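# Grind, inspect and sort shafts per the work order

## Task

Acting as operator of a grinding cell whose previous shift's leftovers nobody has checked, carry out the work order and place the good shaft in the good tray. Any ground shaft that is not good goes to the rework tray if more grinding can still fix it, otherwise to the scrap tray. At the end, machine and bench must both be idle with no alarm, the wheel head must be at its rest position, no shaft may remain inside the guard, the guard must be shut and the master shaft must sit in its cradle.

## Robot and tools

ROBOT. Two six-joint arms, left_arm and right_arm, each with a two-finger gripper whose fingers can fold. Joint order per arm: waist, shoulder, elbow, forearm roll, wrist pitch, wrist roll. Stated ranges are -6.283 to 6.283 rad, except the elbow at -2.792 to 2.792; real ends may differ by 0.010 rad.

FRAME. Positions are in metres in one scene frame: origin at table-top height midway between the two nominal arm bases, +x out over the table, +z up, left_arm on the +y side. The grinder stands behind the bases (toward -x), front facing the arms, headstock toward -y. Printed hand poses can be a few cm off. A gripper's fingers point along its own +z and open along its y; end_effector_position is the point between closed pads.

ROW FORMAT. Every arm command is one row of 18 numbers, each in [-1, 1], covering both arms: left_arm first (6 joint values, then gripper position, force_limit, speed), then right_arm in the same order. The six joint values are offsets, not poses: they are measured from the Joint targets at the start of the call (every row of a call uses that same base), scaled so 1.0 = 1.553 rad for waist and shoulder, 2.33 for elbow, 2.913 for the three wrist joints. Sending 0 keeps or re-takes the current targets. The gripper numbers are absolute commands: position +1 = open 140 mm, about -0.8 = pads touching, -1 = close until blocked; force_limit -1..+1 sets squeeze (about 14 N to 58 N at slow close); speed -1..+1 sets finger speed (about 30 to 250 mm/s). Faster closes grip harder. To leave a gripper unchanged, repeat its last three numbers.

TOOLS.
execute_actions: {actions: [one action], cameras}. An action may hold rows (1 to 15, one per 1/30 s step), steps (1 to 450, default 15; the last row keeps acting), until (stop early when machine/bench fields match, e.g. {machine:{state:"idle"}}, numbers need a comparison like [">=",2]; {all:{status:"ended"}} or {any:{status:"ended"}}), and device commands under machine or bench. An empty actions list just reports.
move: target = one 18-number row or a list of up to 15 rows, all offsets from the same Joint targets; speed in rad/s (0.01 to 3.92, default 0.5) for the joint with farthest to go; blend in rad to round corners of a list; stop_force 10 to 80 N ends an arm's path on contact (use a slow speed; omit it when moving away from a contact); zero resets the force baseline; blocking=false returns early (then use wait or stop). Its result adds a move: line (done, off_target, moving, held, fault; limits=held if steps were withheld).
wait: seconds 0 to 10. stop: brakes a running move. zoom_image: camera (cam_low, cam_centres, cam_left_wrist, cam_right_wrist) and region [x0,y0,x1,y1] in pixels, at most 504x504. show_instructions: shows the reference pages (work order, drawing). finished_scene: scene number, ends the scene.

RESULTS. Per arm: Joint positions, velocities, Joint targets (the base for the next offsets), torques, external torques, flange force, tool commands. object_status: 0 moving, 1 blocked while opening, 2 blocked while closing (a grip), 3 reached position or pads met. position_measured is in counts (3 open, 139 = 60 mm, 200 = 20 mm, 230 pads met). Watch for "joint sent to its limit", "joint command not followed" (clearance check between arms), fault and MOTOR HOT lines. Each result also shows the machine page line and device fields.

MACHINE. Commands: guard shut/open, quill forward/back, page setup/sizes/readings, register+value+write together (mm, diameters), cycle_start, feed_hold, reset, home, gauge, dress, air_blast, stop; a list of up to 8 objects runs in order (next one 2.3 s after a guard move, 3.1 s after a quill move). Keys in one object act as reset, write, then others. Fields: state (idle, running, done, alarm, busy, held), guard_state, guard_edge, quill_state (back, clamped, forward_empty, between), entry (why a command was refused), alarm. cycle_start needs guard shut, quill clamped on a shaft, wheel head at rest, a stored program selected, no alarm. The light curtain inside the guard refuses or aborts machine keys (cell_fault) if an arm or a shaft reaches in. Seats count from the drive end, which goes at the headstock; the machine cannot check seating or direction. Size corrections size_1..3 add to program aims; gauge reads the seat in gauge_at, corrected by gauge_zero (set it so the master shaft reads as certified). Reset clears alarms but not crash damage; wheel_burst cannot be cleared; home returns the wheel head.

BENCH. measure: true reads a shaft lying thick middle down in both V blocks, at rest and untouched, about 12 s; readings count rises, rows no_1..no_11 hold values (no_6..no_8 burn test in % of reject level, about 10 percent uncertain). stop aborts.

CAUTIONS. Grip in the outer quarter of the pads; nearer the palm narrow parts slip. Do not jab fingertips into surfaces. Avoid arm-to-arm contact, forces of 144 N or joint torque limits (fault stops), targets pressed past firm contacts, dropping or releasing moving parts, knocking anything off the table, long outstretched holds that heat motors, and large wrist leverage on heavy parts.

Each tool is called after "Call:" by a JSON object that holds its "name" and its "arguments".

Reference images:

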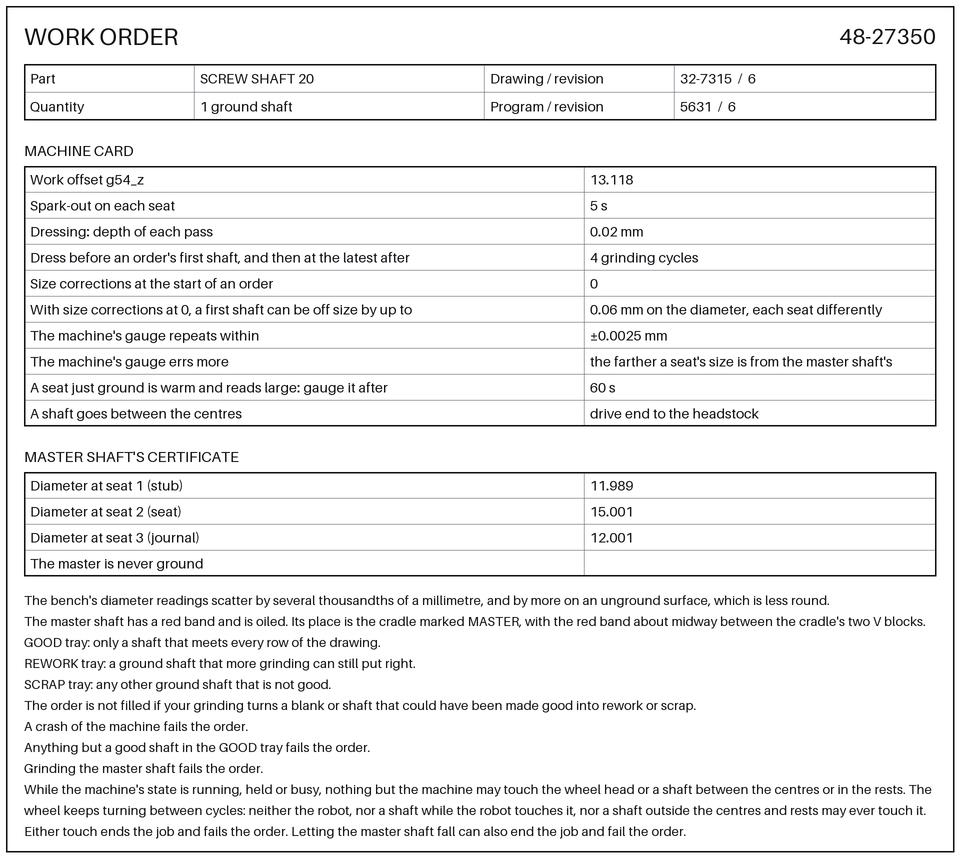

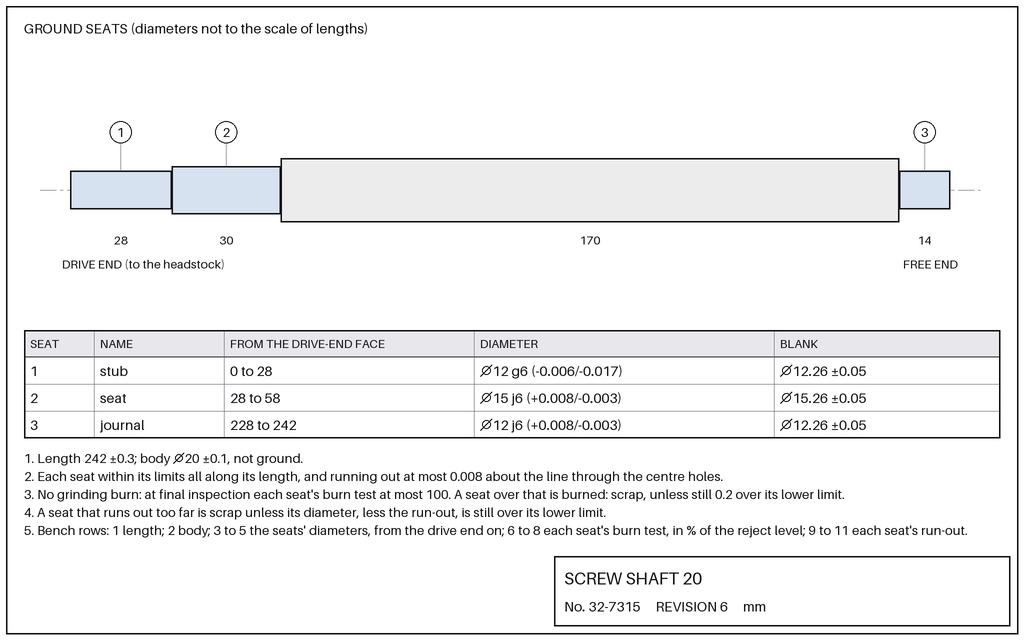

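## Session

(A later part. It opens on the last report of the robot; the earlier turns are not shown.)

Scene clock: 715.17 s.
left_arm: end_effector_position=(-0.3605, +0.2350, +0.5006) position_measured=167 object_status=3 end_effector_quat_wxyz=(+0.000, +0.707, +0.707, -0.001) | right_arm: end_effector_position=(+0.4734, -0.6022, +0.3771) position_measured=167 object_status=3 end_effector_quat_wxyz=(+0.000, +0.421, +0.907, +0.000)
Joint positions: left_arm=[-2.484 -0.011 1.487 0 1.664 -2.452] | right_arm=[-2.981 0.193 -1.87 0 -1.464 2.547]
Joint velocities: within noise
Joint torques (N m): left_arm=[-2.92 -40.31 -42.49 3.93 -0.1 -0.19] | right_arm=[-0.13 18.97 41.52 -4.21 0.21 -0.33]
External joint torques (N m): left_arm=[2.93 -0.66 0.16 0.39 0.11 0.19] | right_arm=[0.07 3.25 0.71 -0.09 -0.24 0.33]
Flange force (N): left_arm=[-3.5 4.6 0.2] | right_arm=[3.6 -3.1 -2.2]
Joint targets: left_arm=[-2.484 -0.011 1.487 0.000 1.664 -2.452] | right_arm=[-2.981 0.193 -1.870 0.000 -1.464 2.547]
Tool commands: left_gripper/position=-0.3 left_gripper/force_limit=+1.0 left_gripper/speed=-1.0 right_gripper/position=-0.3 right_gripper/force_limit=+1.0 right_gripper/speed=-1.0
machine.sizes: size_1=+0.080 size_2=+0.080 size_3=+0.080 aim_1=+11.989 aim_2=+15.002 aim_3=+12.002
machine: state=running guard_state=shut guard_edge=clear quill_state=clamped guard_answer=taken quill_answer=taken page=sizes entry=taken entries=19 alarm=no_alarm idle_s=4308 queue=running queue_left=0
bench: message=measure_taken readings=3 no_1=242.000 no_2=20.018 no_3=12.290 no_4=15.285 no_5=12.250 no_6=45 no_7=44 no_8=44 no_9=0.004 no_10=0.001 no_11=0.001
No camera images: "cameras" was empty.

Call:
{"name": "execute_actions", "arguments": {"actions": [{"steps": 450, "until": {"machine": {"state": ["!=", "running"]}}}], "cameras": ["cam_centres"]}}

Call:
{"name": "execute_actions", "arguments": {"actions": [{"steps": 450, "until": {"machine": {"state": ["!=", "running"]}}}], "cameras": []}}

Call:
{"name": "execute_actions", "arguments": {"actions": [{"steps": 450, "until": {"machine": {"state": ["!=", "running"]}}}], "cameras": []}}

Call:
{"name": "execute_actions", "arguments": {"actions": [{"steps": 450, "until": {"machine": {"state": ["!=", "running"]}}}], "cameras": []}}

Scene clock: 727.57 s.
left_arm: end_effector_position=(-0.3605, +0.2350, +0.5006) position_measured=167 object_status=3 end_effector_quat_wxyz=(+0.000, +0.707, +0.707, -0.001) | right_arm: end_effector_position=(+0.4734, -0.6022, +0.3771) position_measured=167 object_status=3 end_effector_quat_wxyz=(+0.000, +0.421, +0.907, +0.000)
Joint positions: left_arm=[-2.484 -0.011 1.487 0 1.664 -2.452] | right_arm=[-2.981 0.193 -1.87 0 -1.464 2.547]
Joint velocities: within noise
Joint torques (N m): left_arm=[-2.73 -40.41 -42.67 3.91 -0.09 -0.19] | right_arm=[-0.11 19.2 41.5 -4.2 0.13 -0.32]
External joint torques (N m): left_arm=[2.75 -0.62 0.36 0.4 0.1 0.19] | right_arm=[0.08 2.95 0.48 -0.07 -0.17 0.32]
Flange force (N): left_arm=[-3.1 4.6 0.6] | right_arm=[3.5 -2.9 -1.6]
Joint targets: left_arm=[-2.484 -0.011 1.487 0.000 1.664 -2.452] | right_arm=[-2.981 0.193 -1.870 0.000 -1.464 2.547]
Tool commands: left_gripper/position=-0.3 left_gripper/force_limit=+1.0 left_gripper/speed=-1.0 right_gripper/position=-0.3 right_gripper/force_limit=+1.0 right_gripper/speed=-1.0
machine.sizes: size_1=+0.080 size_2=+0.080 size_3=+0.080 aim_1=+11.989 aim_2=+15.002 aim_3=+12.002
machine: state=done guard_state=shut guard_edge=clear quill_state=clamped guard_answer=taken quill_answer=taken page=sizes entry=taken entries=19 alarm=no_alarm idle_s=0 queue=done queue_left=0
bench: message=measure_taken readings=3 no_1=242.000 no_2=20.018 no_3=12.290 no_4=15.285 no_5=12.250 no_6=45 no_7=44 no_8=44 no_9=0.004 no_10=0.001 no_11=0.001
Images, in order (width x height): cam_centres 896x504.

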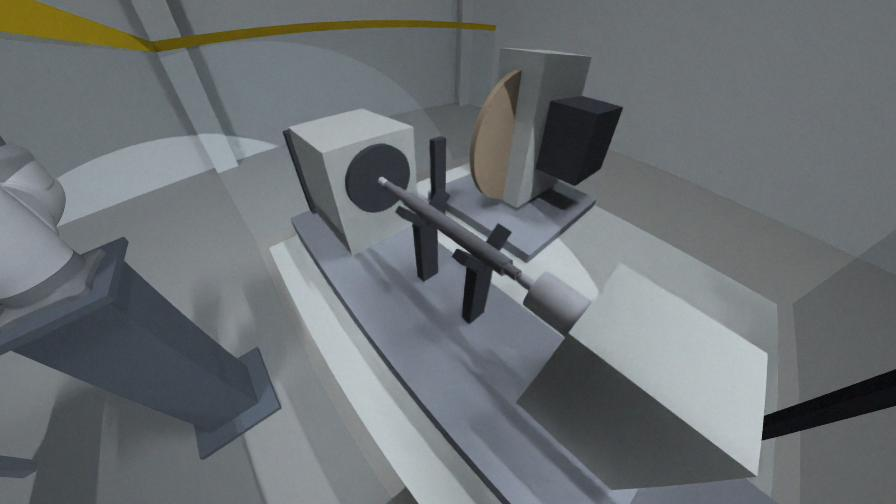

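Scene clock: 727.80 s.
left_arm: end_effector_position=(-0.3605, +0.2350, +0.5006) position_measured=167 object_status=3 end_effector_quat_wxyz=(+0.000, +0.707, +0.707, -0.001) | right_arm: end_effector_position=(+0.4734, -0.6022, +0.3771) position_measured=167 object_status=3 end_effector_quat_wxyz=(+0.000, +0.421, +0.907, +0.000)
Joint positions: left_arm=[-2.484 -0.011 1.487 0 1.664 -2.452] | right_arm=[-2.981 0.193 -1.87 0 -1.464 2.547]
Joint velocities: within noise
Joint torques (N m): left_arm=[-2.58 -40.3 -42.54 3.92 -0.06 -0.22] | right_arm=[0.1 19.07 41.49 -4.2 0.1 -0.3]
External joint torques (N m): left_arm=[2.56 -0.66 0.24 0.4 0.08 0.21] | right_arm=[-0.19 3.09 0.65 -0.1 -0.13 0.3]
Flange force (N): left_arm=[-2.9 4.3 0.4] | right_arm=[2.9 -3.3 -1.9]
Joint targets: left_arm=[-2.484 -0.011 1.487 0.000 1.664 -2.452] | right_arm=[-2.981 0.193 -1.870 0.000 -1.464 2.547]
Tool commands: left_gripper/position=-0.3 left_gripper/force_limit=+1.0 left_gripper/speed=-1.0 right_gripper/position=-0.3 right_gripper/force_limit=+1.0 right_gripper/speed=-1.0
machine.sizes: size_1=+0.080 size_2=+0.080 size_3=+0.080 aim_1=+11.989 aim_2=+15.002 aim_3=+12.002
machine: state=done guard_state=shut guard_edge=clear quill_state=clamped guard_answer=taken quill_answer=taken page=sizes entry=taken entries=19 alarm=no_alarm idle_s=0 queue=done queue_left=0
bench: message=measure_taken readings=3 no_1=242.000 no_2=20.018 no_3=12.290 no_4=15.285 no_5=12.250 no_6=45 no_7=44 no_8=44 no_9=0.004 no_10=0.001 no_11=0.001
No camera images: "cameras" was empty.

Scene clock: 728.03 s.
left_arm: end_effector_position=(-0.3605, +0.2350, +0.5006) position_measured=167 object_status=3 end_effector_quat_wxyz=(+0.000, +0.707, +0.707, -0.001) | right_arm: end_effector_position=(+0.4734, -0.6022, +0.3771) position_measured=167 object_status=3 end_effector_quat_wxyz=(+0.000, +0.421, +0.907, +0.000)
Joint positions: left_arm=[-2.484 -0.011 1.487 0 1.664 -2.452] | right_arm=[-2.981 0.193 -1.87 0 -1.464 2.547]
Joint velocities: within noise
Joint torques (N m): left_arm=[-3.18 -40.22 -42.59 3.94 -0.08 -0.2] | right_arm=[-0.56 19.72 41.58 -4.23 0.11 -0.29]
External joint torques (N m): left_arm=[3.2 -0.8 0.29 0.37 0.1 0.2] | right_arm=[0.31 2.62 0.6 -0.08 -0.14 0.29]
Flange force (N): left_arm=[-3.6 5.2 0.5] | right_arm=[3.4 -2.1 -1.7]
Joint targets: left_arm=[-2.484 -0.011 1.487 0.000 1.664 -2.452] | right_arm=[-2.981 0.193 -1.870 0.000 -1.464 2.547]
Tool commands: left_gripper/position=-0.3 left_gripper/force_limit=+1.0 left_gripper/speed=-1.0 right_gripper/position=-0.3 right_gripper/force_limit=+1.0 right_gripper/speed=-1.0
machine.sizes: size_1=+0.080 size_2=+0.080 size_3=+0.080 aim_1=+11.989 aim_2=+15.002 aim_3=+12.002
machine: state=done guard_state=shut guard_edge=clear quill_state=clamped guard_answer=taken quill_answer=taken page=sizes entry=taken entries=19 alarm=no_alarm idle_s=1 queue=done queue_left=0
bench: message=measure_taken readings=3 no_1=242.000 no_2=20.018 no_3=12.290 no_4=15.285 no_5=12.250 no_6=45 no_7=44 no_8=44 no_9=0.004 no_10=0.001 no_11=0.001
No camera images: "cameras" was empty.

Scene clock: 728.27 s.
left_arm: end_effector_position=(-0.3605, +0.2350, +0.5006) position_measured=167 object_status=3 end_effector_quat_wxyz=(+0.000, +0.707, +0.707, -0.001) | right_arm: end_effector_position=(+0.4734, -0.6022, +0.3771) position_measured=167 object_status=3 end_effector_quat_wxyz=(+0.000, +0.421, +0.907, +0.000)
Joint positions: left_arm=[-2.484 -0.011 1.487 0 1.664 -2.452] | right_arm=[-2.981 0.193 -1.87 0 -1.464 2.547]
Joint velocities: within noise
Joint torques (N m): left_arm=[-2.68 -40.35 -42.52 3.9 -0.11 -0.2] | right_arm=[-0.54 19.62 41.48 -4.22 0.19 -0.23]
External joint torques (N m): left_arm=[2.66 -0.61 0.21 0.41 0.12 0.2] | right_arm=[0.38 2.64 0.76 -0.09 -0.22 0.23]
Flange force (N): left_arm=[-3.1 4.3 0.3] | right_arm=[3.4 -2.0 -2.2]
Joint targets: left_arm=[-2.484 -0.011 1.487 0.000 1.664 -2.452] | right_arm=[-2.981 0.193 -1.870 0.000 -1.464 2.547]
Tool commands: left_gripper/position=-0.3 left_gripper/force_limit=+1.0 left_gripper/speed=-1.0 right_gripper/position=-0.3 right_gripper/force_limit=+1.0 right_gripper/speed=-1.0
machine.sizes: size_1=+0.080 size_2=+0.080 size_3=+0.080 aim_1=+11.989 aim_2=+15.002 aim_3=+12.002
machine: state=done guard_state=shut guard_edge=clear quill_state=clamped guard_answer=taken quill_answer=taken page=sizes entry=taken entries=19 alarm=no_alarm idle_s=1 queue=done queue_left=0
bench: message=measure_taken readings=3 no_1=242.000 no_2=20.018 no_3=12.290 no_4=15.285 no_5=12.250 no_6=45 no_7=44 no_8=44 no_9=0.004 no_10=0.001 no_11=0.001
No camera images: "cameras" was empty.

Call:
{"name": "execute_actions", "arguments": {"actions": [{"machine": {"page": "readings"}, "steps": 450, "until": {"machine": {"idle_s": [">=", 61]}}}], "cameras": []}}

Call:
{"name": "execute_actions", "arguments": {"actions": [{"steps": 450, "until": {"machine": {"idle_s": [">=", 61]}}}], "cameras": []}}

Call:
{"name": "execute_actions", "arguments": {"actions": [{"steps": 450, "until": {"machine": {"idle_s": [">=", 61]}}}], "cameras": []}}

Call:
{"name": "execute_actions", "arguments": {"actions": [{"steps": 450, "until": {"machine": {"idle_s": [">=", 61]}}}], "cameras": []}}

Call:
{"name": "execute_actions", "arguments": {"actions": [{"machine": [{"register": "gauge_at", "value": 1, "write": true, "gauge": true}, {"register": "gauge_at", "value": 2, "write": true, "gauge": true}, {"register": "gauge_at", "value": 3, "write": true, "gauge": true}], "steps": 450, "until": {"machine": {"queue": ["!=", "running"]}}}], "cameras": []}}

Scene clock: 746.47 s.
left_arm: end_effector_position=(-0.3605, +0.2350, +0.5006) position_measured=167 object_status=3 end_effector_quat_wxyz=(+0.000, +0.707, +0.707, -0.001) | right_arm: end_effector_position=(+0.4734, -0.6022, +0.3771) position_measured=167 object_status=3 end_effector_quat_wxyz=(+0.000, +0.421, +0.907, +0.000)
Joint positions: left_arm=[-2.484 -0.011 1.487 0 1.664 -2.452] | right_arm=[-2.981 0.193 -1.87 0 -1.464 2.547]
Joint velocities: within noise
Joint torques (N m): left_arm=[-2.67 -40.28 -42.42 3.89 -0.1 -0.21] | right_arm=[0.26 19.31 41.38 -4.25 0.12 -0.31]
External joint torques (N m): left_arm=[2.68 -0.73 0.1 0.42 0.12 0.21] | right_arm=[-0.38 3.13 0.83 -0.06 -0.16 0.31]
Flange force (N): left_arm=[-3.1 4.3 0.1] | right_arm=[2.5 -3.4 -2.2]
Joint targets: left_arm=[-2.484 -0.011 1.487 0.000 1.664 -2.452] | right_arm=[-2.981 0.193 -1.870 0.000 -1.464 2.547]
Tool commands: left_gripper/position=-0.3 left_gripper/force_limit=+1.0 left_gripper/speed=-1.0 right_gripper/position=-0.3 right_gripper/force_limit=+1.0 right_gripper/speed=-1.0
machine.readings: gauge_d=+12.243 gauge_d_1=+0.000 gauge_d_2=+0.000 gauge_d_3=+0.000 pos_x=+0.000 pos_z=+0.000 load_peak=+6.8 cycles=+1
machine: state=done guard_state=shut guard_edge=clear quill_state=clamped guard_answer=taken quill_answer=taken page=readings entry=taken entries=19 alarm=no_alarm idle_s=19 queue=done queue_left=0
bench: message=measure_taken readings=3 no_1=242.000 no_2=20.018 no_3=12.290 no_4=15.285 no_5=12.250 no_6=45 no_7=44 no_8=44 no_9=0.004 no_10=0.001 no_11=0.001
No camera images: "cameras" was empty.

Scene clock: 761.67 s.
left_arm: end_effector_position=(-0.3605, +0.2350, +0.5006) position_measured=167 object_status=3 end_effector_quat_wxyz=(+0.000, +0.707, +0.707, -0.001) | right_arm: end_effector_position=(+0.4734, -0.6022, +0.3771) position_measured=167 object_status=3 end_effector_quat_wxyz=(+0.000, +0.421, +0.907, +0.000)
Joint positions: left_arm=[-2.484 -0.011 1.487 0 1.664 -2.452] | right_arm=[-2.981 0.193 -1.87 0 -1.464 2.547]
Joint velocities: within noise
Joint torques (N m): left_arm=[-2.78 -40.37 -42.5 3.93 -0.1 -0.19] | right_arm=[-0.24 19.36 41.57 -4.22 0.22 -0.28]
External joint torques (N m): left_arm=[2.82 -0.67 0.18 0.39 0.11 0.19] | right_arm=[0.38 2.59 0.49 -0.06 -0.25 0.28]
Flange force (N): left_arm=[-3.3 4.5 0.2] | right_arm=[3.6 -2.1 -1.7]
Joint targets: left_arm=[-2.484 -0.011 1.487 0.000 1.664 -2.452] | right_arm=[-2.981 0.193 -1.870 0.000 -1.464 2.547]
Tool commands: left_gripper/position=-0.3 left_gripper/force_limit=+1.0 left_gripper/speed=-1.0 right_gripper/position=-0.3 right_gripper/force_limit=+1.0 right_gripper/speed=-1.0
machine.readings: gauge_d=+12.243 gauge_d_1=+0.000 gauge_d_2=+0.000 gauge_d_3=+0.000 pos_x=+0.000 pos_z=+0.000 load_peak=+6.8 cycles=+1
machine: state=done guard_state=shut guard_edge=clear quill_state=clamped guard_answer=taken quill_answer=taken page=readings entry=taken entries=19 alarm=no_alarm idle_s=34 queue=done queue_left=0
bench: message=measure_taken readings=3 no_1=242.000 no_2=20.018 no_3=12.290 no_4=15.285 no_5=12.250 no_6=45 no_7=44 no_8=44 no_9=0.004 no_10=0.001 no_11=0.001
No camera images: "cameras" was empty.

Scene clock: 776.87 s.
left_arm: end_effector_position=(-0.3605, +0.2350, +0.5006) position_measured=167 object_status=3 end_effector_quat_wxyz=(+0.000, +0.707, +0.707, -0.001) | right_arm: end_effector_position=(+0.4734, -0.6022, +0.3771) position_measured=167 object_status=3 end_effector_quat_wxyz=(+0.000, +0.421, +0.907, +0.000)
Joint positions: left_arm=[-2.484 -0.011 1.487 0 1.664 -2.452] | right_arm=[-2.981 0.193 -1.87 0 -1.464 2.547]
Joint velocities: within noise
Joint torques (N m): left_arm=[-2.95 -40.32 -42.53 3.93 -0.1 -0.18] | right_arm=[0.07 19.44 41.48 -4.25 0.19 -0.33]
External joint torques (N m): left_arm=[2.87 -0.66 0.21 0.38 0.12 0.19] | right_arm=[0.14 2.31 0.48 -0.01 -0.21 0.33]
Flange force (N): left_arm=[-3.3 4.6 0.3] | right_arm=[2.9 -2.0 -1.6]
Joint targets: left_arm=[-2.484 -0.011 1.487 0.000 1.664 -2.452] | right_arm=[-2.981 0.193 -1.870 0.000 -1.464 2.547]
Tool commands: left_gripper/position=-0.3 left_gripper/force_limit=+1.0 left_gripper/speed=-1.0 right_gripper/position=-0.3 right_gripper/force_limit=+1.0 right_gripper/speed=-1.0
machine.readings: gauge_d=+12.243 gauge_d_1=+0.000 gauge_d_2=+0.000 gauge_d_3=+0.000 pos_x=+0.000 pos_z=+0.000 load_peak=+6.8 cycles=+1
machine: state=done guard_state=shut guard_edge=clear quill_state=clamped guard_answer=taken quill_answer=taken page=readings entry=taken entries=19 alarm=no_alarm idle_s=49 queue=done queue_left=0
bench: message=measure_taken readings=3 no_1=242.000 no_2=20.018 no_3=12.290 no_4=15.285 no_5=12.250 no_6=45 no_7=44 no_8=44 no_9=0.004 no_10=0.001 no_11=0.001
No camera images: "cameras" was empty.

Scene clock: 788.63 s.
left_arm: end_effector_position=(-0.3605, +0.2350, +0.5006) position_measured=167 object_status=3 end_effector_quat_wxyz=(+0.000, +0.707, +0.707, -0.001) | right_arm: end_effector_position=(+0.4734, -0.6022, +0.3771) position_measured=167 object_status=3 end_effector_quat_wxyz=(+0.000, +0.421, +0.907, +0.000)
Joint positions: left_arm=[-2.484 -0.011 1.487 0 1.664 -2.452] | right_arm=[-2.981 0.193 -1.87 0 -1.464 2.547]
Joint velocities: within noise
Joint torques (N m): left_arm=[-2.83 -40.27 -42.57 3.93 -0.11 -0.2] | right_arm=[-0.1 19.97 41.49 -4.21 0.16 -0.31]
External joint torques (N m): left_arm=[2.8 -0.7 0.28 0.38 0.12 0.2] | right_arm=[0.07 2.22 0.77 -0.09 -0.2 0.31]
Flange force (N): left_arm=[-3.1 4.6 0.4] | right_arm=[2.5 -1.7 -2.0]
Joint targets: left_arm=[-2.484 -0.011 1.487 0.000 1.664 -2.452] | right_arm=[-2.981 0.193 -1.870 0.000 -1.464 2.547]
Tool commands: left_gripper/position=-0.3 left_gripper/force_limit=+1.0 left_gripper/speed=-1.0 right_gripper/position=-0.3 right_gripper/force_limit=+1.0 right_gripper/speed=-1.0
machine.readings: gauge_d=+12.243 gauge_d_1=+0.000 gauge_d_2=+0.000 gauge_d_3=+0.000 pos_x=+0.000 pos_z=+0.000 load_peak=+6.8 cycles=+1
machine: state=done guard_state=shut guard_edge=clear quill_state=clamped guard_answer=taken quill_answer=taken page=readings entry=taken entries=19 alarm=no_alarm idle_s=61 queue=done queue_left=0
bench: message=measure_taken readings=3 no_1=242.000 no_2=20.018 no_3=12.290 no_4=15.285 no_5=12.250 no_6=45 no_7=44 no_8=44 no_9=0.004 no_10=0.001 no_11=0.001
No camera images: "cameras" was empty.

Scene clock: 800.97 s.
left_arm: end_effector_position=(-0.3605, +0.2350, +0.5006) position_measured=167 object_status=3 end_effector_quat_wxyz=(+0.000, +0.707, +0.707, -0.001) | right_arm: end_effector_position=(+0.4734, -0.6022, +0.3771) position_measured=167 object_status=3 end_effector_quat_wxyz=(+0.000, +0.421, +0.907, +0.000)
Joint positions: left_arm=[-2.484 -0.011 1.487 0 1.664 -2.452] | right_arm=[-2.981 0.193 -1.87 0 -1.464 2.547]
Joint velocities: within noise
Joint torques (N m): left_arm=[-3.11 -40.52 -42.5 3.9 -0.11 -0.16] | right_arm=[-0.06 20.11 41.54 -4.32 0.16 -0.22]
External joint torques (N m): left_arm=[3.06 -0.44 0.23 0.41 0.13 0.16] | right_arm=[0.02 1.83 0.43 0.04 -0.19 0.22]
Flange force (N): left_arm=[-3.8 4.5 0.3] | right_arm=[2.1 -1.7 -1.4]
Joint targets: left_arm=[-2.484 -0.011 1.487 0.000 1.664 -2.452] | right_arm=[-2.981 0.193 -1.870 0.000 -1.464 2.547]
Tool commands: left_gripper/position=-0.3 left_gripper/force_limit=+1.0 left_gripper/speed=-1.0 right_gripper/position=-0.3 right_gripper/force_limit=+1.0 right_gripper/speed=-1.0
machine.readings: gauge_d=+12.111 gauge_d_1=+12.077 gauge_d_2=+15.093 gauge_d_3=+12.111 pos_x=+0.000 pos_z=+0.000 load_peak=+6.8 cycles=+1
machine: state=done guard_state=shut guard_edge=clear quill_state=clamped guard_answer=taken quill_answer=taken page=readings entry=taken entries=25 alarm=no_alarm idle_s=73 queue=done queue_left=0
bench: message=measure_taken readings=3 no_1=242.000 no_2=20.018 no_3=12.290 no_4=15.285 no_5=12.250 no_6=45 no_7=44 no_8=44 no_9=0.004 no_10=0.001 no_11=0.001
No camera images: "cameras" was empty.

Call:
{"name": "execute_actions", "arguments": {"actions": [{"machine": [{"register": "gauge_at", "value": 1, "write": true, "gauge": true}, {"register": "gauge_at", "value": 2, "write": true, "gauge": true}, {"register": "gauge_at", "value": 3, "write": true, "gauge": true}], "steps": 450, "until": {"machine": {"queue": ["!=", "running"]}}}], "cameras": []}}

Scene clock: 820.30 s.
left_arm: end_effector_position=(-0.3605, +0.2350, +0.5006) position_measured=167 object_status=3 end_effector_quat_wxyz=(+0.000, +0.707, +0.707, -0.001) | right_arm: end_effector_position=(+0.4734, -0.6022, +0.3771) position_measured=167 object_status=3 end_effector_quat_wxyz=(+0.000, +0.421, +0.907, +0.000)
Joint positions: left_arm=[-2.484 -0.011 1.487 0 1.664 -2.452] | right_arm=[-2.981 0.193 -1.87 0 -1.464 2.547]
Joint velocities: within noise
Joint torques (N m): left_arm=[-3.03 -40.46 -42.54 3.94 -0.09 -0.2] | right_arm=[-0.32 19.28 41.64 -4.09 0.13 -0.34]
External joint torques (N m): left_arm=[3.04 -0.57 0.22 0.38 0.11 0.2] | right_arm=[0.17 3.1 0.55 -0.21 -0.16 0.34]
Flange force (N): left_arm=[-3.7 4.7 0.3] | right_arm=[3.8 -2.9 -1.8]
Joint targets: left_arm=[-2.484 -0.011 1.487 0.000 1.664 -2.452] | right_arm=[-2.981 0.193 -1.870 0.000 -1.464 2.547]
Tool commands: left_gripper/position=-0.3 left_gripper/force_limit=+1.0 left_gripper/speed=-1.0 right_gripper/position=-0.3 right_gripper/force_limit=+1.0 right_gripper/speed=-1.0
machine.readings: gauge_d=+12.111 gauge_d_1=+12.077 gauge_d_2=+15.092 gauge_d_3=+12.111 pos_x=+0.000 pos_z=+0.000 load_peak=+6.8 cycles=+1
machine: state=done guard_state=shut guard_edge=clear quill_state=clamped guard_answer=taken quill_answer=taken page=readings entry=taken entries=31 alarm=no_alarm idle_s=92 queue=done queue_left=0
bench: message=measure_taken readings=3 no_1=242.000 no_2=20.018 no_3=12.290 no_4=15.285 no_5=12.250 no_6=45 no_7=44 no_8=44 no_9=0.004 no_10=0.001 no_11=0.001
No camera images: "cameras" was empty.

Call:
{"name": "execute_actions", "arguments": {"actions": [{"machine": [{"page": "sizes"}, {"register": "size_1", "value": -0.0115, "write": true}, {"register": "size_2", "value": -0.013, "write": true}, {"register": "size_3", "value": -0.0315, "write": true}], "steps": 90, "until": {"machine": {"queue": ["!=", "running"]}}}], "cameras": []}}

Scene clock: 822.70 s.
left_arm: end_effector_position=(-0.3605, +0.2350, +0.5006) position_measured=167 object_status=3 end_effector_quat_wxyz=(+0.000, +0.707, +0.707, -0.001) | right_arm: end_effector_position=(+0.4734, -0.6022, +0.3771) position_measured=167 object_status=3 end_effector_quat_wxyz=(+0.000, +0.421, +0.907, +0.000)
Joint positions: left_arm=[-2.484 -0.011 1.487 0 1.664 -2.452] | right_arm=[-2.981 0.193 -1.87 0 -1.464 2.547]
Joint velocities: within noise
Joint torques (N m): left_arm=[-2.87 -40.11 -42.52 3.95 -0.11 -0.18] | right_arm=[0.23 19.81 41.44 -4.25 0.22 -0.32]
External joint torques (N m): left_arm=[2.8 -0.87 0.2 0.36 0.12 0.18] | right_arm=[-0.24 2.32 0.65 -0.04 -0.26 0.32]
Flange force (N): left_arm=[-3.0 4.7 0.3] | right_arm=[2.1 -2.3 -2.0]
Joint targets: left_arm=[-2.484 -0.011 1.487 0.000 1.664 -2.452] | right_arm=[-2.981 0.193 -1.870 0.000 -1.464 2.547]
Tool commands: left_gripper/position=-0.3 left_gripper/force_limit=+1.0 left_gripper/speed=-1.0 right_gripper/position=-0.3 right_gripper/force_limit=+1.0 right_gripper/speed=-1.0
machine.sizes: size_1=-0.012 size_2=-0.013 size_3=-0.031 aim_1=+11.989 aim_2=+15.002 aim_3=+12.002
machine: state=done guard_state=shut guard_edge=clear quill_state=clamped guard_answer=taken quill_answer=taken page=sizes entry=taken entries=34 alarm=no_alarm idle_s=94 queue=done queue_left=0
bench: message=measure_taken readings=3 no_1=242.000 no_2=20.018 no_3=12.290 no_4=15.285 no_5=12.250 no_6=45 no_7=44 no_8=44 no_9=0.004 no_10=0.001 no_11=0.001
No camera images: "cameras" was empty.

Call:
{"name": "execute_actions", "arguments": {"actions": [{"machine": {"cycle_start": true}, "steps": 450, "until": {"machine": {"state": ["=", "alarm"]}}}], "cameras": []}}

Call:
{"name": "execute_actions", "arguments": {"actions": [{"steps": 450, "until": {"machine": {"state": ["!=", "running"]}}}], "cameras": []}}

Call:
{"name": "execute_actions", "arguments": {"actions": [{"steps": 450, "until": {"machine": {"state": ["!=", "running"]}}}], "cameras": []}}

Call:
{"name": "execute_actions", "arguments": {"actions": [{"steps": 450, "until": {"machine": {"state": ["!=", "running"]}}}], "cameras": []}}

Call:
{"name": "execute_actions", "arguments": {"actions": [{"steps": 450, "until": {"machine": {"state": ["!=", "running"]}}}], "cameras": []}}

Call:
{"name": "execute_actions", "arguments": {"actions": [{"steps": 450, "until": {"machine": {"state": ["!=", "running"]}}}], "cameras": []}}

Call:
{"name": "execute_actions", "arguments": {"actions": [{"steps": 450, "until": {"machine": {"state": ["!=", "running"]}}}], "cameras": []}}

Call:
{"name": "execute_actions", "arguments": {"actions": [{"steps": 450, "until": {"machine": {"state": ["!=", "running"]}}}], "cameras": []}}

Call:
{"name": "execute_actions", "arguments": {"actions": [{"steps": 450, "until": {"machine": {"state": ["!=", "running"]}}}], "cameras": []}}

Call:
{"name": "execute_actions", "arguments": {"actions": [{"steps": 450, "until": {"machine": {"state": ["!=", "running"]}}}], "cameras": []}}

Call:
{"name": "execute_actions", "arguments": {"actions": [{"steps": 450, "until": {"machine": {"state": ["!=", "running"]}}}], "cameras": []}}

Call:
{"name": "execute_actions", "arguments": {"actions": [{"steps": 450, "until": {"machine": {"state": ["!=", "running"]}}}], "cameras": []}}

Call:
{"name": "execute_actions", "arguments": {"actions": [{"steps": 450, "until": {"machine": {"state": ["!=", "running"]}}}], "cameras": []}}

Call:
{"name": "execute_actions", "arguments": {"actions": [{"steps": 450, "until": {"machine": {"state": ["!=", "running"]}}}], "cameras": []}}

Scene clock: 843.70 s.
left_arm: end_effector_position=(-0.3605, +0.2350, +0.5006) position_measured=167 object_status=3 end_effector_quat_wxyz=(+0.000, +0.707, +0.707, -0.001) | right_arm: end_effector_position=(+0.4734, -0.6022, +0.3771) position_measured=167 object_status=3 end_effector_quat_wxyz=(+0.000, +0.421, +0.907, +0.000)
Joint positions: left_arm=[-2.484 -0.011 1.487 0 1.664 -2.452] | right_arm=[-2.981 0.193 -1.87 0 -1.464 2.547]
Joint velocities: within noise
Joint torques (N m): left_arm=[-2.88 -40.31 -42.5 3.95 -0.11 -0.22] | right_arm=[0.29 19.26 41.37 -4.21 0.1 -0.36]
External joint torques (N m): left_arm=[2.87 -0.71 0.17 0.37 0.13 0.22] | right_arm=[-0.36 2.9 0.77 -0.08 -0.13 0.36]
Flange force (N): left_arm=[-3.4 4.6 0.2] | right_arm=[2.4 -3.1 -2.0]
Joint targets: left_arm=[-2.484 -0.011 1.487 0.000 1.664 -2.452] | right_arm=[-2.981 0.193 -1.870 0.000 -1.464 2.547]
Tool commands: left_gripper/position=-0.3 left_gripper/force_limit=+1.0 left_gripper/speed=-1.0 right_gripper/position=-0.3 right_gripper/force_limit=+1.0 right_gripper/speed=-1.0
machine.sizes: size_1=-0.012 size_2=-0.013 size_3=-0.031 aim_1=+11.989 aim_2=+15.002 aim_3=+12.002
machine: state=running guard_state=shut guard_edge=clear quill_state=clamped guard_answer=taken quill_answer=taken page=sizes entry=taken entries=35 alarm=no_alarm idle_s=115 queue=running queue_left=0
bench: message=measure_taken readings=3 no_1=242.000 no_2=20.018 no_3=12.290 no_4=15.285 no_5=12.250 no_6=45 no_7=44 no_8=44 no_9=0.004 no_10=0.001 no_11=0.001
No camera images: "cameras" was empty.

Scene clock: 858.90 s.
left_arm: end_effector_position=(-0.3605, +0.2350, +0.5006) position_measured=167 object_status=3 end_effector_quat_wxyz=(+0.000, +0.707, +0.707, -0.001) | right_arm: end_effector_position=(+0.4734, -0.6022, +0.3771) position_measured=167 object_status=3 end_effector_quat_wxyz=(+0.000, +0.421, +0.907, +0.000)
Joint positions: left_arm=[-2.484 -0.011 1.487 0 1.664 -2.452] | right_arm=[-2.981 0.193 -1.87 0 -1.464 2.547]
Joint velocities: within noise
Joint torques (N m): left_arm=[-2.82 -40.26 -42.48 3.91 -0.11 -0.19] | right_arm=[-0.41 19.41 41.38 -4.26 0.18 -0.23]
External joint torques (N m): left_arm=[2.77 -0.76 0.14 0.4 0.13 0.19] | right_arm=[0.33 2.55 0.61 -0.02 -0.21 0.23]
Flange force (N): left_arm=[-3.2 4.5 0.1] | right_arm=[3.3 -2.1 -1.8]
Joint targets: left_arm=[-2.484 -0.011 1.487 0.000 1.664 -2.452] | right_arm=[-2.981 0.193 -1.870 0.000 -1.464 2.547]
Tool commands: left_gripper/position=-0.3 left_gripper/force_limit=+1.0 left_gripper/speed=-1.0 right_gripper/position=-0.3 right_gripper/force_limit=+1.0 right_gripper/speed=-1.0
machine.sizes: size_1=-0.012 size_2=-0.013 size_3=-0.031 aim_1=+11.989 aim_2=+15.002 aim_3=+12.002
machine: state=running guard_state=shut guard_edge=clear quill_state=clamped guard_answer=taken quill_answer=taken page=sizes entry=taken entries=35 alarm=no_alarm idle_s=130 queue=running queue_left=0
bench: message=measure_taken readings=3 no_1=242.000 no_2=20.018 no_3=12.290 no_4=15.285 no_5=12.250 no_6=45 no_7=44 no_8=44 no_9=0.004 no_10=0.001 no_11=0.001
No camera images: "cameras" was empty.

Scene clock: 874.10 s.
left_arm: end_effector_position=(-0.3605, +0.2350, +0.5006) position_measured=167 object_status=3 end_effector_quat_wxyz=(+0.000, +0.707, +0.707, -0.001) | right_arm: end_effector_position=(+0.4734, -0.6022, +0.3771) position_measured=167 object_status=3 end_effector_quat_wxyz=(+0.000, +0.421, +0.907, +0.000)
Joint positions: left_arm=[-2.484 -0.011 1.487 0 1.664 -2.452] | right_arm=[-2.981 0.193 -1.87 0 -1.464 2.547]
Joint velocities: within noise
Joint torques (N m): left_arm=[-2.76 -40.31 -42.42 3.92 -0.09 -0.23] | right_arm=[0.48 19.18 41.51 -4.19 0.17 -0.3]
External joint torques (N m): left_arm=[2.72 -0.65 0.12 0.39 0.1 0.23] | right_arm=[-0.53 2.74 0.38 -0.08 -0.21 0.3]
Flange force (N): left_arm=[-3.3 4.3 0.2] | right_arm=[2.2 -3.6 -1.5]
Joint targets: left_arm=[-2.484 -0.011 1.487 0.000 1.664 -2.452] | right_arm=[-2.981 0.193 -1.870 0.000 -1.464 2.547]
Tool commands: left_gripper/position=-0.3 left_gripper/force_limit=+1.0 left_gripper/speed=-1.0 right_gripper/position=-0.3 right_gripper/force_limit=+1.0 right_gripper/speed=-1.0
machine.sizes: size_1=-0.012 size_2=-0.013 size_3=-0.031 aim_1=+11.989 aim_2=+15.002 aim_3=+12.002
machine: state=running guard_state=shut guard_edge=clear quill_state=clamped guard_answer=taken quill_answer=taken page=sizes entry=taken entries=35 alarm=no_alarm idle_s=145 queue=running queue_left=0
bench: message=measure_taken readings=3 no_1=242.000 no_2=20.018 no_3=12.290 no_4=15.285 no_5=12.250 no_6=45 no_7=44 no_8=44 no_9=0.004 no_10=0.001 no_11=0.001
No camera images: "cameras" was empty.

Scene clock: 889.30 s.
left_arm: end_effector_position=(-0.3605, +0.2350, +0.5006) position_measured=167 object_status=3 end_effector_quat_wxyz=(+0.000, +0.707, +0.707, -0.001) | right_arm: end_effector_position=(+0.4734, -0.6022, +0.3771) position_measured=167 object_status=3 end_effector_quat_wxyz=(+0.000, +0.421, +0.907, +0.000)
Joint positions: left_arm=[-2.484 -0.011 1.487 0 1.664 -2.452] | right_arm=[-2.981 0.193 -1.87 0 -1.464 2.547]
Joint velocities: within noise
Joint torques (N m): left_arm=[-3.02 -40.11 -42.45 3.9 -0.11 -0.19] | right_arm=[-0.36 19.03 41.59 -4.23 0.25 -0.36]
External joint torques (N m): left_arm=[3.01 -0.97 0.11 0.42 0.13 0.19] | right_arm=[0.29 3.26 0.56 -0.07 -0.28 0.36]
Flange force (N): left_arm=[-3.3 5.0 0.1] | right_arm=[4.2 -3.0 -2.0]
Joint targets: left_arm=[-2.484 -0.011 1.487 0.000 1.664 -2.452] | right_arm=[-2.981 0.193 -1.870 0.000 -1.464 2.547]
Tool commands: left_gripper/position=-0.3 left_gripper/force_limit=+1.0 left_gripper/speed=-1.0 right_gripper/position=-0.3 right_gripper/force_limit=+1.0 right_gripper/speed=-1.0
machine.sizes: size_1=-0.012 size_2=-0.013 size_3=-0.031 aim_1=+11.989 aim_2=+15.002 aim_3=+12.002
machine: state=running guard_state=shut guard_edge=clear quill_state=clamped guard_answer=taken quill_answer=taken page=sizes entry=taken entries=35 alarm=no_alarm idle_s=160 queue=running queue_left=0
bench: message=measure_taken readings=3 no_1=242.000 no_2=20.018 no_3=12.290 no_4=15.285 no_5=12.250 no_6=45 no_7=44 no_8=44 no_9=0.004 no_10=0.001 no_11=0.001
No camera images: "cameras" was empty.

Scene clock: 904.50 s.
left_arm: end_effector_position=(-0.3605, +0.2350, +0.5006) position_measured=167 object_status=3 end_effector_quat_wxyz=(+0.000, +0.707, +0.707, -0.001) | right_arm: end_effector_position=(+0.4734, -0.6022, +0.3771) position_measured=167 object_status=3 end_effector_quat_wxyz=(+0.000, +0.421, +0.907, +0.000)
Joint positions: left_arm=[-2.484 -0.011 1.487 0 1.664 -2.452] | right_arm=[-2.981 0.193 -1.87 0 -1.464 2.547]
Joint velocities: within noise
Joint torques (N m): left_arm=[-3.06 -40.33 -42.47 3.89 -0.1 -0.2] | right_arm=[-0.28 19.22 41.77 -4.32 0.15 -0.36]
External joint torques (N m): left_arm=[3.04 -0.7 0.15 0.42 0.12 0.2] | right_arm=[0.04 3.08 0.36 0.02 -0.18 0.36]
Flange force (N): left_arm=[-3.6 4.7 0.2] | right_arm=[3.7 -3.2 -1.5]
Joint targets: left_arm=[-2.484 -0.011 1.487 0.000 1.664 -2.452] | right_arm=[-2.981 0.193 -1.870 0.000 -1.464 2.547]
Tool commands: left_gripper/position=-0.3 left_gripper/force_limit=+1.0 left_gripper/speed=-1.0 right_gripper/position=-0.3 right_gripper/force_limit=+1.0 right_gripper/speed=-1.0
machine.sizes: size_1=-0.012 size_2=-0.013 size_3=-0.031 aim_1=+11.989 aim_2=+15.002 aim_3=+12.002
machine: state=running guard_state=shut guard_edge=clear quill_state=clamped guard_answer=taken quill_answer=taken page=sizes entry=taken entries=35 alarm=no_alarm idle_s=175 queue=running queue_left=0
bench: message=measure_taken readings=3 no_1=242.000 no_2=20.018 no_3=12.290 no_4=15.285 no_5=12.250 no_6=45 no_7=44 no_8=44 no_9=0.004 no_10=0.001 no_11=0.001
No camera images: "cameras" was empty.

Scene clock: 919.70 s.
left_arm: end_effector_position=(-0.3605, +0.2350, +0.5006) position_measured=167 object_status=3 end_effector_quat_wxyz=(+0.000, +0.707, +0.707, -0.001) | right_arm: end_effector_position=(+0.4734, -0.6022, +0.3771) position_measured=167 object_status=3 end_effector_quat_wxyz=(+0.000, +0.421, +0.907, +0.000)
Joint positions: left_arm=[-2.484 -0.011 1.487 0 1.664 -2.452] | right_arm=[-2.981 0.193 -1.87 0 -1.464 2.547]
Joint velocities: within noise
Joint torques (N m): left_arm=[-2.92 -40.41 -42.58 3.91 -0.12 -0.15] | right_arm=[-0.05 19.35 41.22 -4.21 0.11 -0.29]
External joint torques (N m): left_arm=[2.9 -0.58 0.29 0.4 0.14 0.15] | right_arm=[-0.06 2.83 0.6 -0.06 -0.16 0.29]
Flange force (N): left_arm=[-3.3 4.6 0.4] | right_arm=[2.9 -2.9 -1.8]
Joint targets: left_arm=[-2.484 -0.011 1.487 0.000 1.664 -2.452] | right_arm=[-2.981 0.193 -1.870 0.000 -1.464 2.547]
Tool commands: left_gripper/position=-0.3 left_gripper/force_limit=+1.0 left_gripper/speed=-1.0 right_gripper/position=-0.3 right_gripper/force_limit=+1.0 right_gripper/speed=-1.0
machine.sizes: size_1=-0.012 size_2=-0.013 size_3=-0.031 aim_1=+11.989 aim_2=+15.002 aim_3=+12.002
machine: state=running guard_state=shut guard_edge=clear quill_state=clamped guard_answer=taken quill_answer=taken page=sizes entry=taken entries=35 alarm=no_alarm idle_s=190 queue=running queue_left=0
bench: message=measure_taken readings=3 no_1=242.000 no_2=20.018 no_3=12.290 no_4=15.285 no_5=12.250 no_6=45 no_7=44 no_8=44 no_9=0.004 no_10=0.001 no_11=0.001
No camera images: "cameras" was empty.

Scene clock: 934.90 s.
left_arm: end_effector_position=(-0.3605, +0.2350, +0.5006) position_measured=167 object_status=3 end_effector_quat_wxyz=(+0.000, +0.707, +0.707, -0.001) | right_arm: end_effector_position=(+0.4734, -0.6022, +0.3771) position_measured=167 object_status=3 end_effector_quat_wxyz=(+0.000, +0.421, +0.907, +0.000)
Joint positions: left_arm=[-2.484 -0.011 1.487 0 1.664 -2.452] | right_arm=[-2.981 0.193 -1.87 0 -1.464 2.547]
Joint velocities: within noise
Joint torques (N m): left_arm=[-3.12 -40.36 -42.54 3.9 -0.12 -0.22] | right_arm=[-0.32 19.41 41.35 -4.32 0.17 -0.29]
External joint torques (N m): left_arm=[3.03 -0.65 0.19 0.41 0.14 0.22] | right_arm=[0.37 2.56 0.69 0.04 -0.2 0.29]
Flange force (N): left_arm=[-3.6 4.8 0.2] | right_arm=[3.4 -1.9 -2.0]
Joint targets: left_arm=[-2.484 -0.011 1.487 0.000 1.664 -2.452] | right_arm=[-2.981 0.193 -1.870 0.000 -1.464 2.547]
Tool commands: left_gripper/position=-0.3 left_gripper/force_limit=+1.0 left_gripper/speed=-1.0 right_gripper/position=-0.3 right_gripper/force_limit=+1.0 right_gripper/speed=-1.0
machine.sizes: size_1=-0.012 size_2=-0.013 size_3=-0.031 aim_1=+11.989 aim_2=+15.002 aim_3=+12.002
machine: state=running guard_state=shut guard_edge=clear quill_state=clamped guard_answer=taken quill_answer=taken page=sizes entry=taken entries=35 alarm=no_alarm idle_s=206 queue=running queue_left=0
bench: message=measure_taken readings=3 no_1=242.000 no_2=20.018 no_3=12.290 no_4=15.285 no_5=12.250 no_6=45 no_7=44 no_8=44 no_9=0.004 no_10=0.001 no_11=0.001
No camera images: "cameras" was empty.

Scene clock: 950.10 s.
left_arm: end_effector_position=(-0.3605, +0.2350, +0.5006) position_measured=167 object_status=3 end_effector_quat_wxyz=(+0.000, +0.707, +0.707, -0.001) | right_arm: end_effector_position=(+0.4734, -0.6022, +0.3771) position_measured=167 object_status=3 end_effector_quat_wxyz=(+0.000, +0.421, +0.907, +0.000)
Joint positions: left_arm=[-2.484 -0.011 1.487 0 1.664 -2.452] | right_arm=[-2.981 0.193 -1.87 0 -1.464 2.547]
Joint velocities: within noise
Joint torques (N m): left_arm=[-2.69 -40.36 -42.5 3.95 -0.11 -0.18] | right_arm=[0.17 19.77 41.5 -4.19 0.18 -0.36]
External joint torques (N m): left_arm=[2.62 -0.59 0.19 0.36 0.13 0.18] | right_arm=[-0.14 2.51 0.79 -0.11 -0.2 0.36]
Flange force (N): left_arm=[-3.1 4.2 0.2] | right_arm=[2.4 -2.3 -2.1]
Joint targets: left_arm=[-2.484 -0.011 1.487 0.000 1.664 -2.452] | right_arm=[-2.981 0.193 -1.870 0.000 -1.464 2.547]
Tool commands: left_gripper/position=-0.3 left_gripper/force_limit=+1.0 left_gripper/speed=-1.0 right_gripper/position=-0.3 right_gripper/force_limit=+1.0 right_gripper/speed=-1.0
machine.sizes: size_1=-0.012 size_2=-0.013 size_3=-0.031 aim_1=+11.989 aim_2=+15.002 aim_3=+12.002
machine: state=running guard_state=shut guard_edge=clear quill_state=clamped guard_answer=taken quill_answer=taken page=sizes entry=taken entries=35 alarm=no_alarm idle_s=221 queue=running queue_left=0
bench: message=measure_taken readings=3 no_1=242.000 no_2=20.018 no_3=12.290 no_4=15.285 no_5=12.250 no_6=45 no_7=44 no_8=44 no_9=0.004 no_10=0.001 no_11=0.001
No camera images: "cameras" was empty.

Scene clock: 965.30 s.
left_arm: end_effector_position=(-0.3605, +0.2350, +0.5006) position_measured=167 object_status=3 end_effector_quat_wxyz=(+0.000, +0.707, +0.707, -0.001) | right_arm: end_effector_position=(+0.4734, -0.6022, +0.3771) position_measured=167 object_status=3 end_effector_quat_wxyz=(+0.000, +0.421, +0.907, +0.000)
Joint positions: left_arm=[-2.484 -0.011 1.487 0 1.664 -2.452] | right_arm=[-2.981 0.193 -1.87 0 -1.464 2.547]
Joint velocities: within noise
Joint torques (N m): left_arm=[-2.92 -40.34 -42.52 3.91 -0.13 -0.21] | right_arm=[-0.06 19.59 41.67 -4.24 0.17 -0.26]
External joint torques (N m): left_arm=[2.9 -0.74 0.2 0.4 0.15 0.21] | right_arm=[0.1 2.66 0.61 -0.06 -0.19 0.26]
Flange force (N): left_arm=[-3.3 4.7 0.2] | right_arm=[3.0 -2.5 -1.9]
Joint targets: left_arm=[-2.484 -0.011 1.487 0.000 1.664 -2.452] | right_arm=[-2.981 0.193 -1.870 0.000 -1.464 2.547]
Tool commands: left_gripper/position=-0.3 left_gripper/force_limit=+1.0 left_gripper/speed=-1.0 right_gripper/position=-0.3 right_gripper/force_limit=+1.0 right_gripper/speed=-1.0
machine.sizes: size_1=-0.012 size_2=-0.013 size_3=-0.031 aim_1=+11.989 aim_2=+15.002 aim_3=+12.002
machine: state=running guard_state=shut guard_edge=clear quill_state=clamped guard_answer=taken quill_answer=taken page=sizes entry=taken entries=35 alarm=no_alarm idle_s=236 queue=running queue_left=0
bench: message=measure_taken readings=3 no_1=242.000 no_2=20.018 no_3=12.290 no_4=15.285 no_5=12.250 no_6=45 no_7=44 no_8=44 no_9=0.004 no_10=0.001 no_11=0.001
No camera images: "cameras" was empty.

Scene clock: 980.50 s.
left_arm: end_effector_position=(-0.3605, +0.2350, +0.5006) position_measured=167 object_status=3 end_effector_quat_wxyz=(+0.000, +0.707, +0.707, -0.001) | right_arm: end_effector_position=(+0.4734, -0.6022, +0.3771) position_measured=167 object_status=3 end_effector_quat_wxyz=(+0.000, +0.421, +0.907, +0.000)
Joint positions: left_arm=[-2.484 -0.011 1.487 0 1.664 -2.452] | right_arm=[-2.981 0.193 -1.87 0 -1.464 2.547]
Joint velocities: within noise
Joint torques (N m): left_arm=[-3 -40.39 -42.47 3.92 -0.11 -0.2] | right_arm=[0.23 18.97 41.26 -4.15 0.19 -0.28]
External joint torques (N m): left_arm=[2.9 -0.53 0.15 0.38 0.12 0.2] | right_arm=[-0.28 3.26 1.01 -0.16 -0.22 0.28]
Flange force (N): left_arm=[-3.6 4.4 0.2] | right_arm=[2.6 -3.3 -2.7]
Joint targets: left_arm=[-2.484 -0.011 1.487 0.000 1.664 -2.452] | right_arm=[-2.981 0.193 -1.870 0.000 -1.464 2.547]
Tool commands: left_gripper/position=-0.3 left_gripper/force_limit=+1.0 left_gripper/speed=-1.0 right_gripper/position=-0.3 right_gripper/force_limit=+1.0 right_gripper/speed=-1.0
machine.sizes: size_1=-0.012 size_2=-0.013 size_3=-0.031 aim_1=+11.989 aim_2=+15.002 aim_3=+12.002
machine: state=running guard_state=shut guard_edge=clear quill_state=clamped guard_answer=taken quill_answer=taken page=sizes entry=taken entries=35 alarm=no_alarm idle_s=251 queue=running queue_left=0
bench: message=measure_taken readings=3 no_1=242.000 no_2=20.018 no_3=12.290 no_4=15.285 no_5=12.250 no_6=45 no_7=44 no_8=44 no_9=0.004 no_10=0.001 no_11=0.001
No camera images: "cameras" was empty.

Scene clock: 995.70 s.
left_arm: end_effector_position=(-0.3605, +0.2350, +0.5006) position_measured=167 object_status=3 end_effector_quat_wxyz=(+0.000, +0.707, +0.707, -0.001) | right_arm: end_effector_position=(+0.4734, -0.6022, +0.3771) position_measured=167 object_status=3 end_effector_quat_wxyz=(+0.000, +0.421, +0.907, +0.000)
Joint positions: left_arm=[-2.484 -0.011 1.487 0 1.664 -2.452] | right_arm=[-2.981 0.193 -1.87 0 -1.464 2.547]
Joint velocities: within noise
Joint torques (N m): left_arm=[-2.75 -40.31 -42.47 3.91 -0.09 -0.2] | right_arm=[-0.14 19.23 41.5 -4.24 0.19 -0.25]
External joint torques (N m): left_arm=[2.69 -0.67 0.11 0.4 0.1 0.2] | right_arm=[0.14 2.96 0.64 -0.05 -0.22 0.25]
Flange force (N): left_arm=[-3.2 4.3 0.1] | right_arm=[3.4 -2.8 -2.0]
Joint targets: left_arm=[-2.484 -0.011 1.487 0.000 1.664 -2.452] | right_arm=[-2.981 0.193 -1.870 0.000 -1.464 2.547]
Tool commands: left_gripper/position=-0.3 left_gripper/force_limit=+1.0 left_gripper/speed=-1.0 right_gripper/position=-0.3 right_gripper/force_limit=+1.0 right_gripper/speed=-1.0
machine.sizes: size_1=-0.012 size_2=-0.013 size_3=-0.031 aim_1=+11.989 aim_2=+15.002 aim_3=+12.002
machine: state=running guard_state=shut guard_edge=clear quill_state=clamped guard_answer=taken quill_answer=taken page=sizes entry=taken entries=35 alarm=no_alarm idle_s=266 queue=running queue_left=0
bench: message=measure_taken readings=3 no_1=242.000 no_2=20.018 no_3=12.290 no_4=15.285 no_5=12.250 no_6=45 no_7=44 no_8=44 no_9=0.004 no_10=0.001 no_11=0.001
No camera images: "cameras" was empty.

Scene clock: 1010.90 s.
left_arm: end_effector_position=(-0.3605, +0.2350, +0.5006) position_measured=167 object_status=3 end_effector_quat_wxyz=(+0.000, +0.707, +0.707, -0.001) | right_arm: end_effector_position=(+0.4734, -0.6022, +0.3771) position_measured=167 object_status=3 end_effector_quat_wxyz=(+0.000, +0.421, +0.907, +0.000)
Joint positions: left_arm=[-2.484 -0.011 1.487 0 1.664 -2.452] | right_arm=[-2.981 0.193 -1.87 0 -1.464 2.547]
Joint velocities: within noise
Joint torques (N m): left_arm=[-2.82 -40.21 -42.51 3.93 -0.12 -0.2] | right_arm=[-0.51 19.86 41.58 -4.12 0.06 -0.34]
External joint torques (N m): left_arm=[2.79 -0.84 0.15 0.39 0.13 0.2] | right_arm=[0.27 2.6 0.57 -0.19 -0.09 0.34]
Flange force (N): left_arm=[-3.1 4.6 0.2] | right_arm=[3.4 -2.1 -1.6]
Joint targets: left_arm=[-2.484 -0.011 1.487 0.000 1.664 -2.452] | right_arm=[-2.981 0.193 -1.870 0.000 -1.464 2.547]
Tool commands: left_gripper/position=-0.3 left_gripper/force_limit=+1.0 left_gripper/speed=-1.0 right_gripper/position=-0.3 right_gripper/force_limit=+1.0 right_gripper/speed=-1.0
machine.sizes: size_1=-0.012 size_2=-0.013 size_3=-0.031 aim_1=+11.989 aim_2=+15.002 aim_3=+12.002
machine: state=running guard_state=shut guard_edge=clear quill_state=clamped guard_answer=taken quill_answer=taken page=sizes entry=taken entries=35 alarm=no_alarm idle_s=281 queue=running queue_left=0
bench: message=measure_taken readings=3 no_1=242.000 no_2=20.018 no_3=12.290 no_4=15.285 no_5=12.250 no_6=45 no_7=44 no_8=44 no_9=0.004 no_10=0.001 no_11=0.001
No camera images: "cameras" was empty.

Scene clock: 1026.10 s.
left_arm: end_effector_position=(-0.3605, +0.2350, +0.5006) position_measured=167 object_status=3 end_effector_quat_wxyz=(+0.000, +0.707, +0.707, -0.001) | right_arm: end_effector_position=(+0.4734, -0.6022, +0.3771) position_measured=167 object_status=3 end_effector_quat_wxyz=(+0.000, +0.421, +0.907, +0.000)
Joint positions: left_arm=[-2.484 -0.011 1.487 0 1.664 -2.452] | right_arm=[-2.981 0.193 -1.87 0 -1.464 2.547]
Joint velocities: within noise
Joint torques (N m): left_arm=[-2.91 -40.42 -42.54 3.94 -0.12 -0.21] | right_arm=[0.07 19.45 41.09 -4.22 0.21 -0.21]
External joint torques (N m): left_arm=[2.9 -0.63 0.18 0.38 0.14 0.21] | right_arm=[-0.19 2.78 0.97 -0.07 -0.25 0.21]
Flange force (N): left_arm=[-3.5 4.5 0.2] | right_arm=[2.2 -2.7 -2.6]
Joint targets: left_arm=[-2.484 -0.011 1.487 0.000 1.664 -2.452] | right_arm=[-2.981 0.193 -1.870 0.000 -1.464 2.547]
Tool commands: left_gripper/position=-0.3 left_gripper/force_limit=+1.0 left_gripper/speed=-1.0 right_gripper/position=-0.3 right_gripper/force_limit=+1.0 right_gripper/speed=-1.0
machine.sizes: size_1=-0.012 size_2=-0.013 size_3=-0.031 aim_1=+11.989 aim_2=+15.002 aim_3=+12.002
machine: state=running guard_state=shut guard_edge=clear quill_state=clamped guard_answer=taken quill_answer=taken page=sizes entry=taken entries=35 alarm=no_alarm idle_s=296 queue=running queue_left=0
bench: message=measure_taken readings=3 no_1=242.000 no_2=20.018 no_3=12.290 no_4=15.285 no_5=12.250 no_6=45 no_7=44 no_8=44 no_9=0.004 no_10=0.001 no_11=0.001
No camera images: "cameras" was empty.

Scene clock: 1041.30 s.
left_arm: end_effector_position=(-0.3605, +0.2350, +0.5006) position_measured=167 object_status=3 end_effector_quat_wxyz=(+0.000, +0.707, +0.707, -0.001) | right_arm: end_effector_position=(+0.4734, -0.6022, +0.3771) position_measured=167 object_status=3 end_effector_quat_wxyz=(+0.000, +0.421, +0.907, +0.000)
Joint positions: left_arm=[-2.484 -0.011 1.487 0 1.664 -2.452] | right_arm=[-2.981 0.193 -1.87 0 -1.464 2.547]
Joint velocities: within noise
Joint torques (N m): left_arm=[-2.91 -40.14 -42.56 3.89 -0.08 -0.19] | right_arm=[-0.41 19.25 41.38 -4.21 0.2 -0.37]
External joint torques (N m): left_arm=[2.88 -0.8 0.27 0.42 0.1 0.19] | right_arm=[0.44 3 0.87 -0.09 -0.23 0.37]
Flange force (N): left_arm=[-3.1 4.8 0.5] | right_arm=[4.0 -2.1 -2.4]
Joint targets: left_arm=[-2.484 -0.011 1.487 0.000 1.664 -2.452] | right_arm=[-2.981 0.193 -1.870 0.000 -1.464 2.547]
Tool commands: left_gripper/position=-0.3 left_gripper/force_limit=+1.0 left_gripper/speed=-1.0 right_gripper/position=-0.3 right_gripper/force_limit=+1.0 right_gripper/speed=-1.0
machine.sizes: size_1=-0.012 size_2=-0.013 size_3=-0.031 aim_1=+11.989 aim_2=+15.002 aim_3=+12.002
machine: state=running guard_state=shut guard_edge=clear quill_state=clamped guard_answer=taken quill_answer=taken page=sizes entry=taken entries=35 alarm=no_alarm idle_s=311 queue=running queue_left=0
bench: message=measure_taken readings=3 no_1=242.000 no_2=20.018 no_3=12.290 no_4=15.285 no_5=12.250 no_6=45 no_7=44 no_8=44 no_9=0.004 no_10=0.001 no_11=0.001
No camera images: "cameras" was empty.


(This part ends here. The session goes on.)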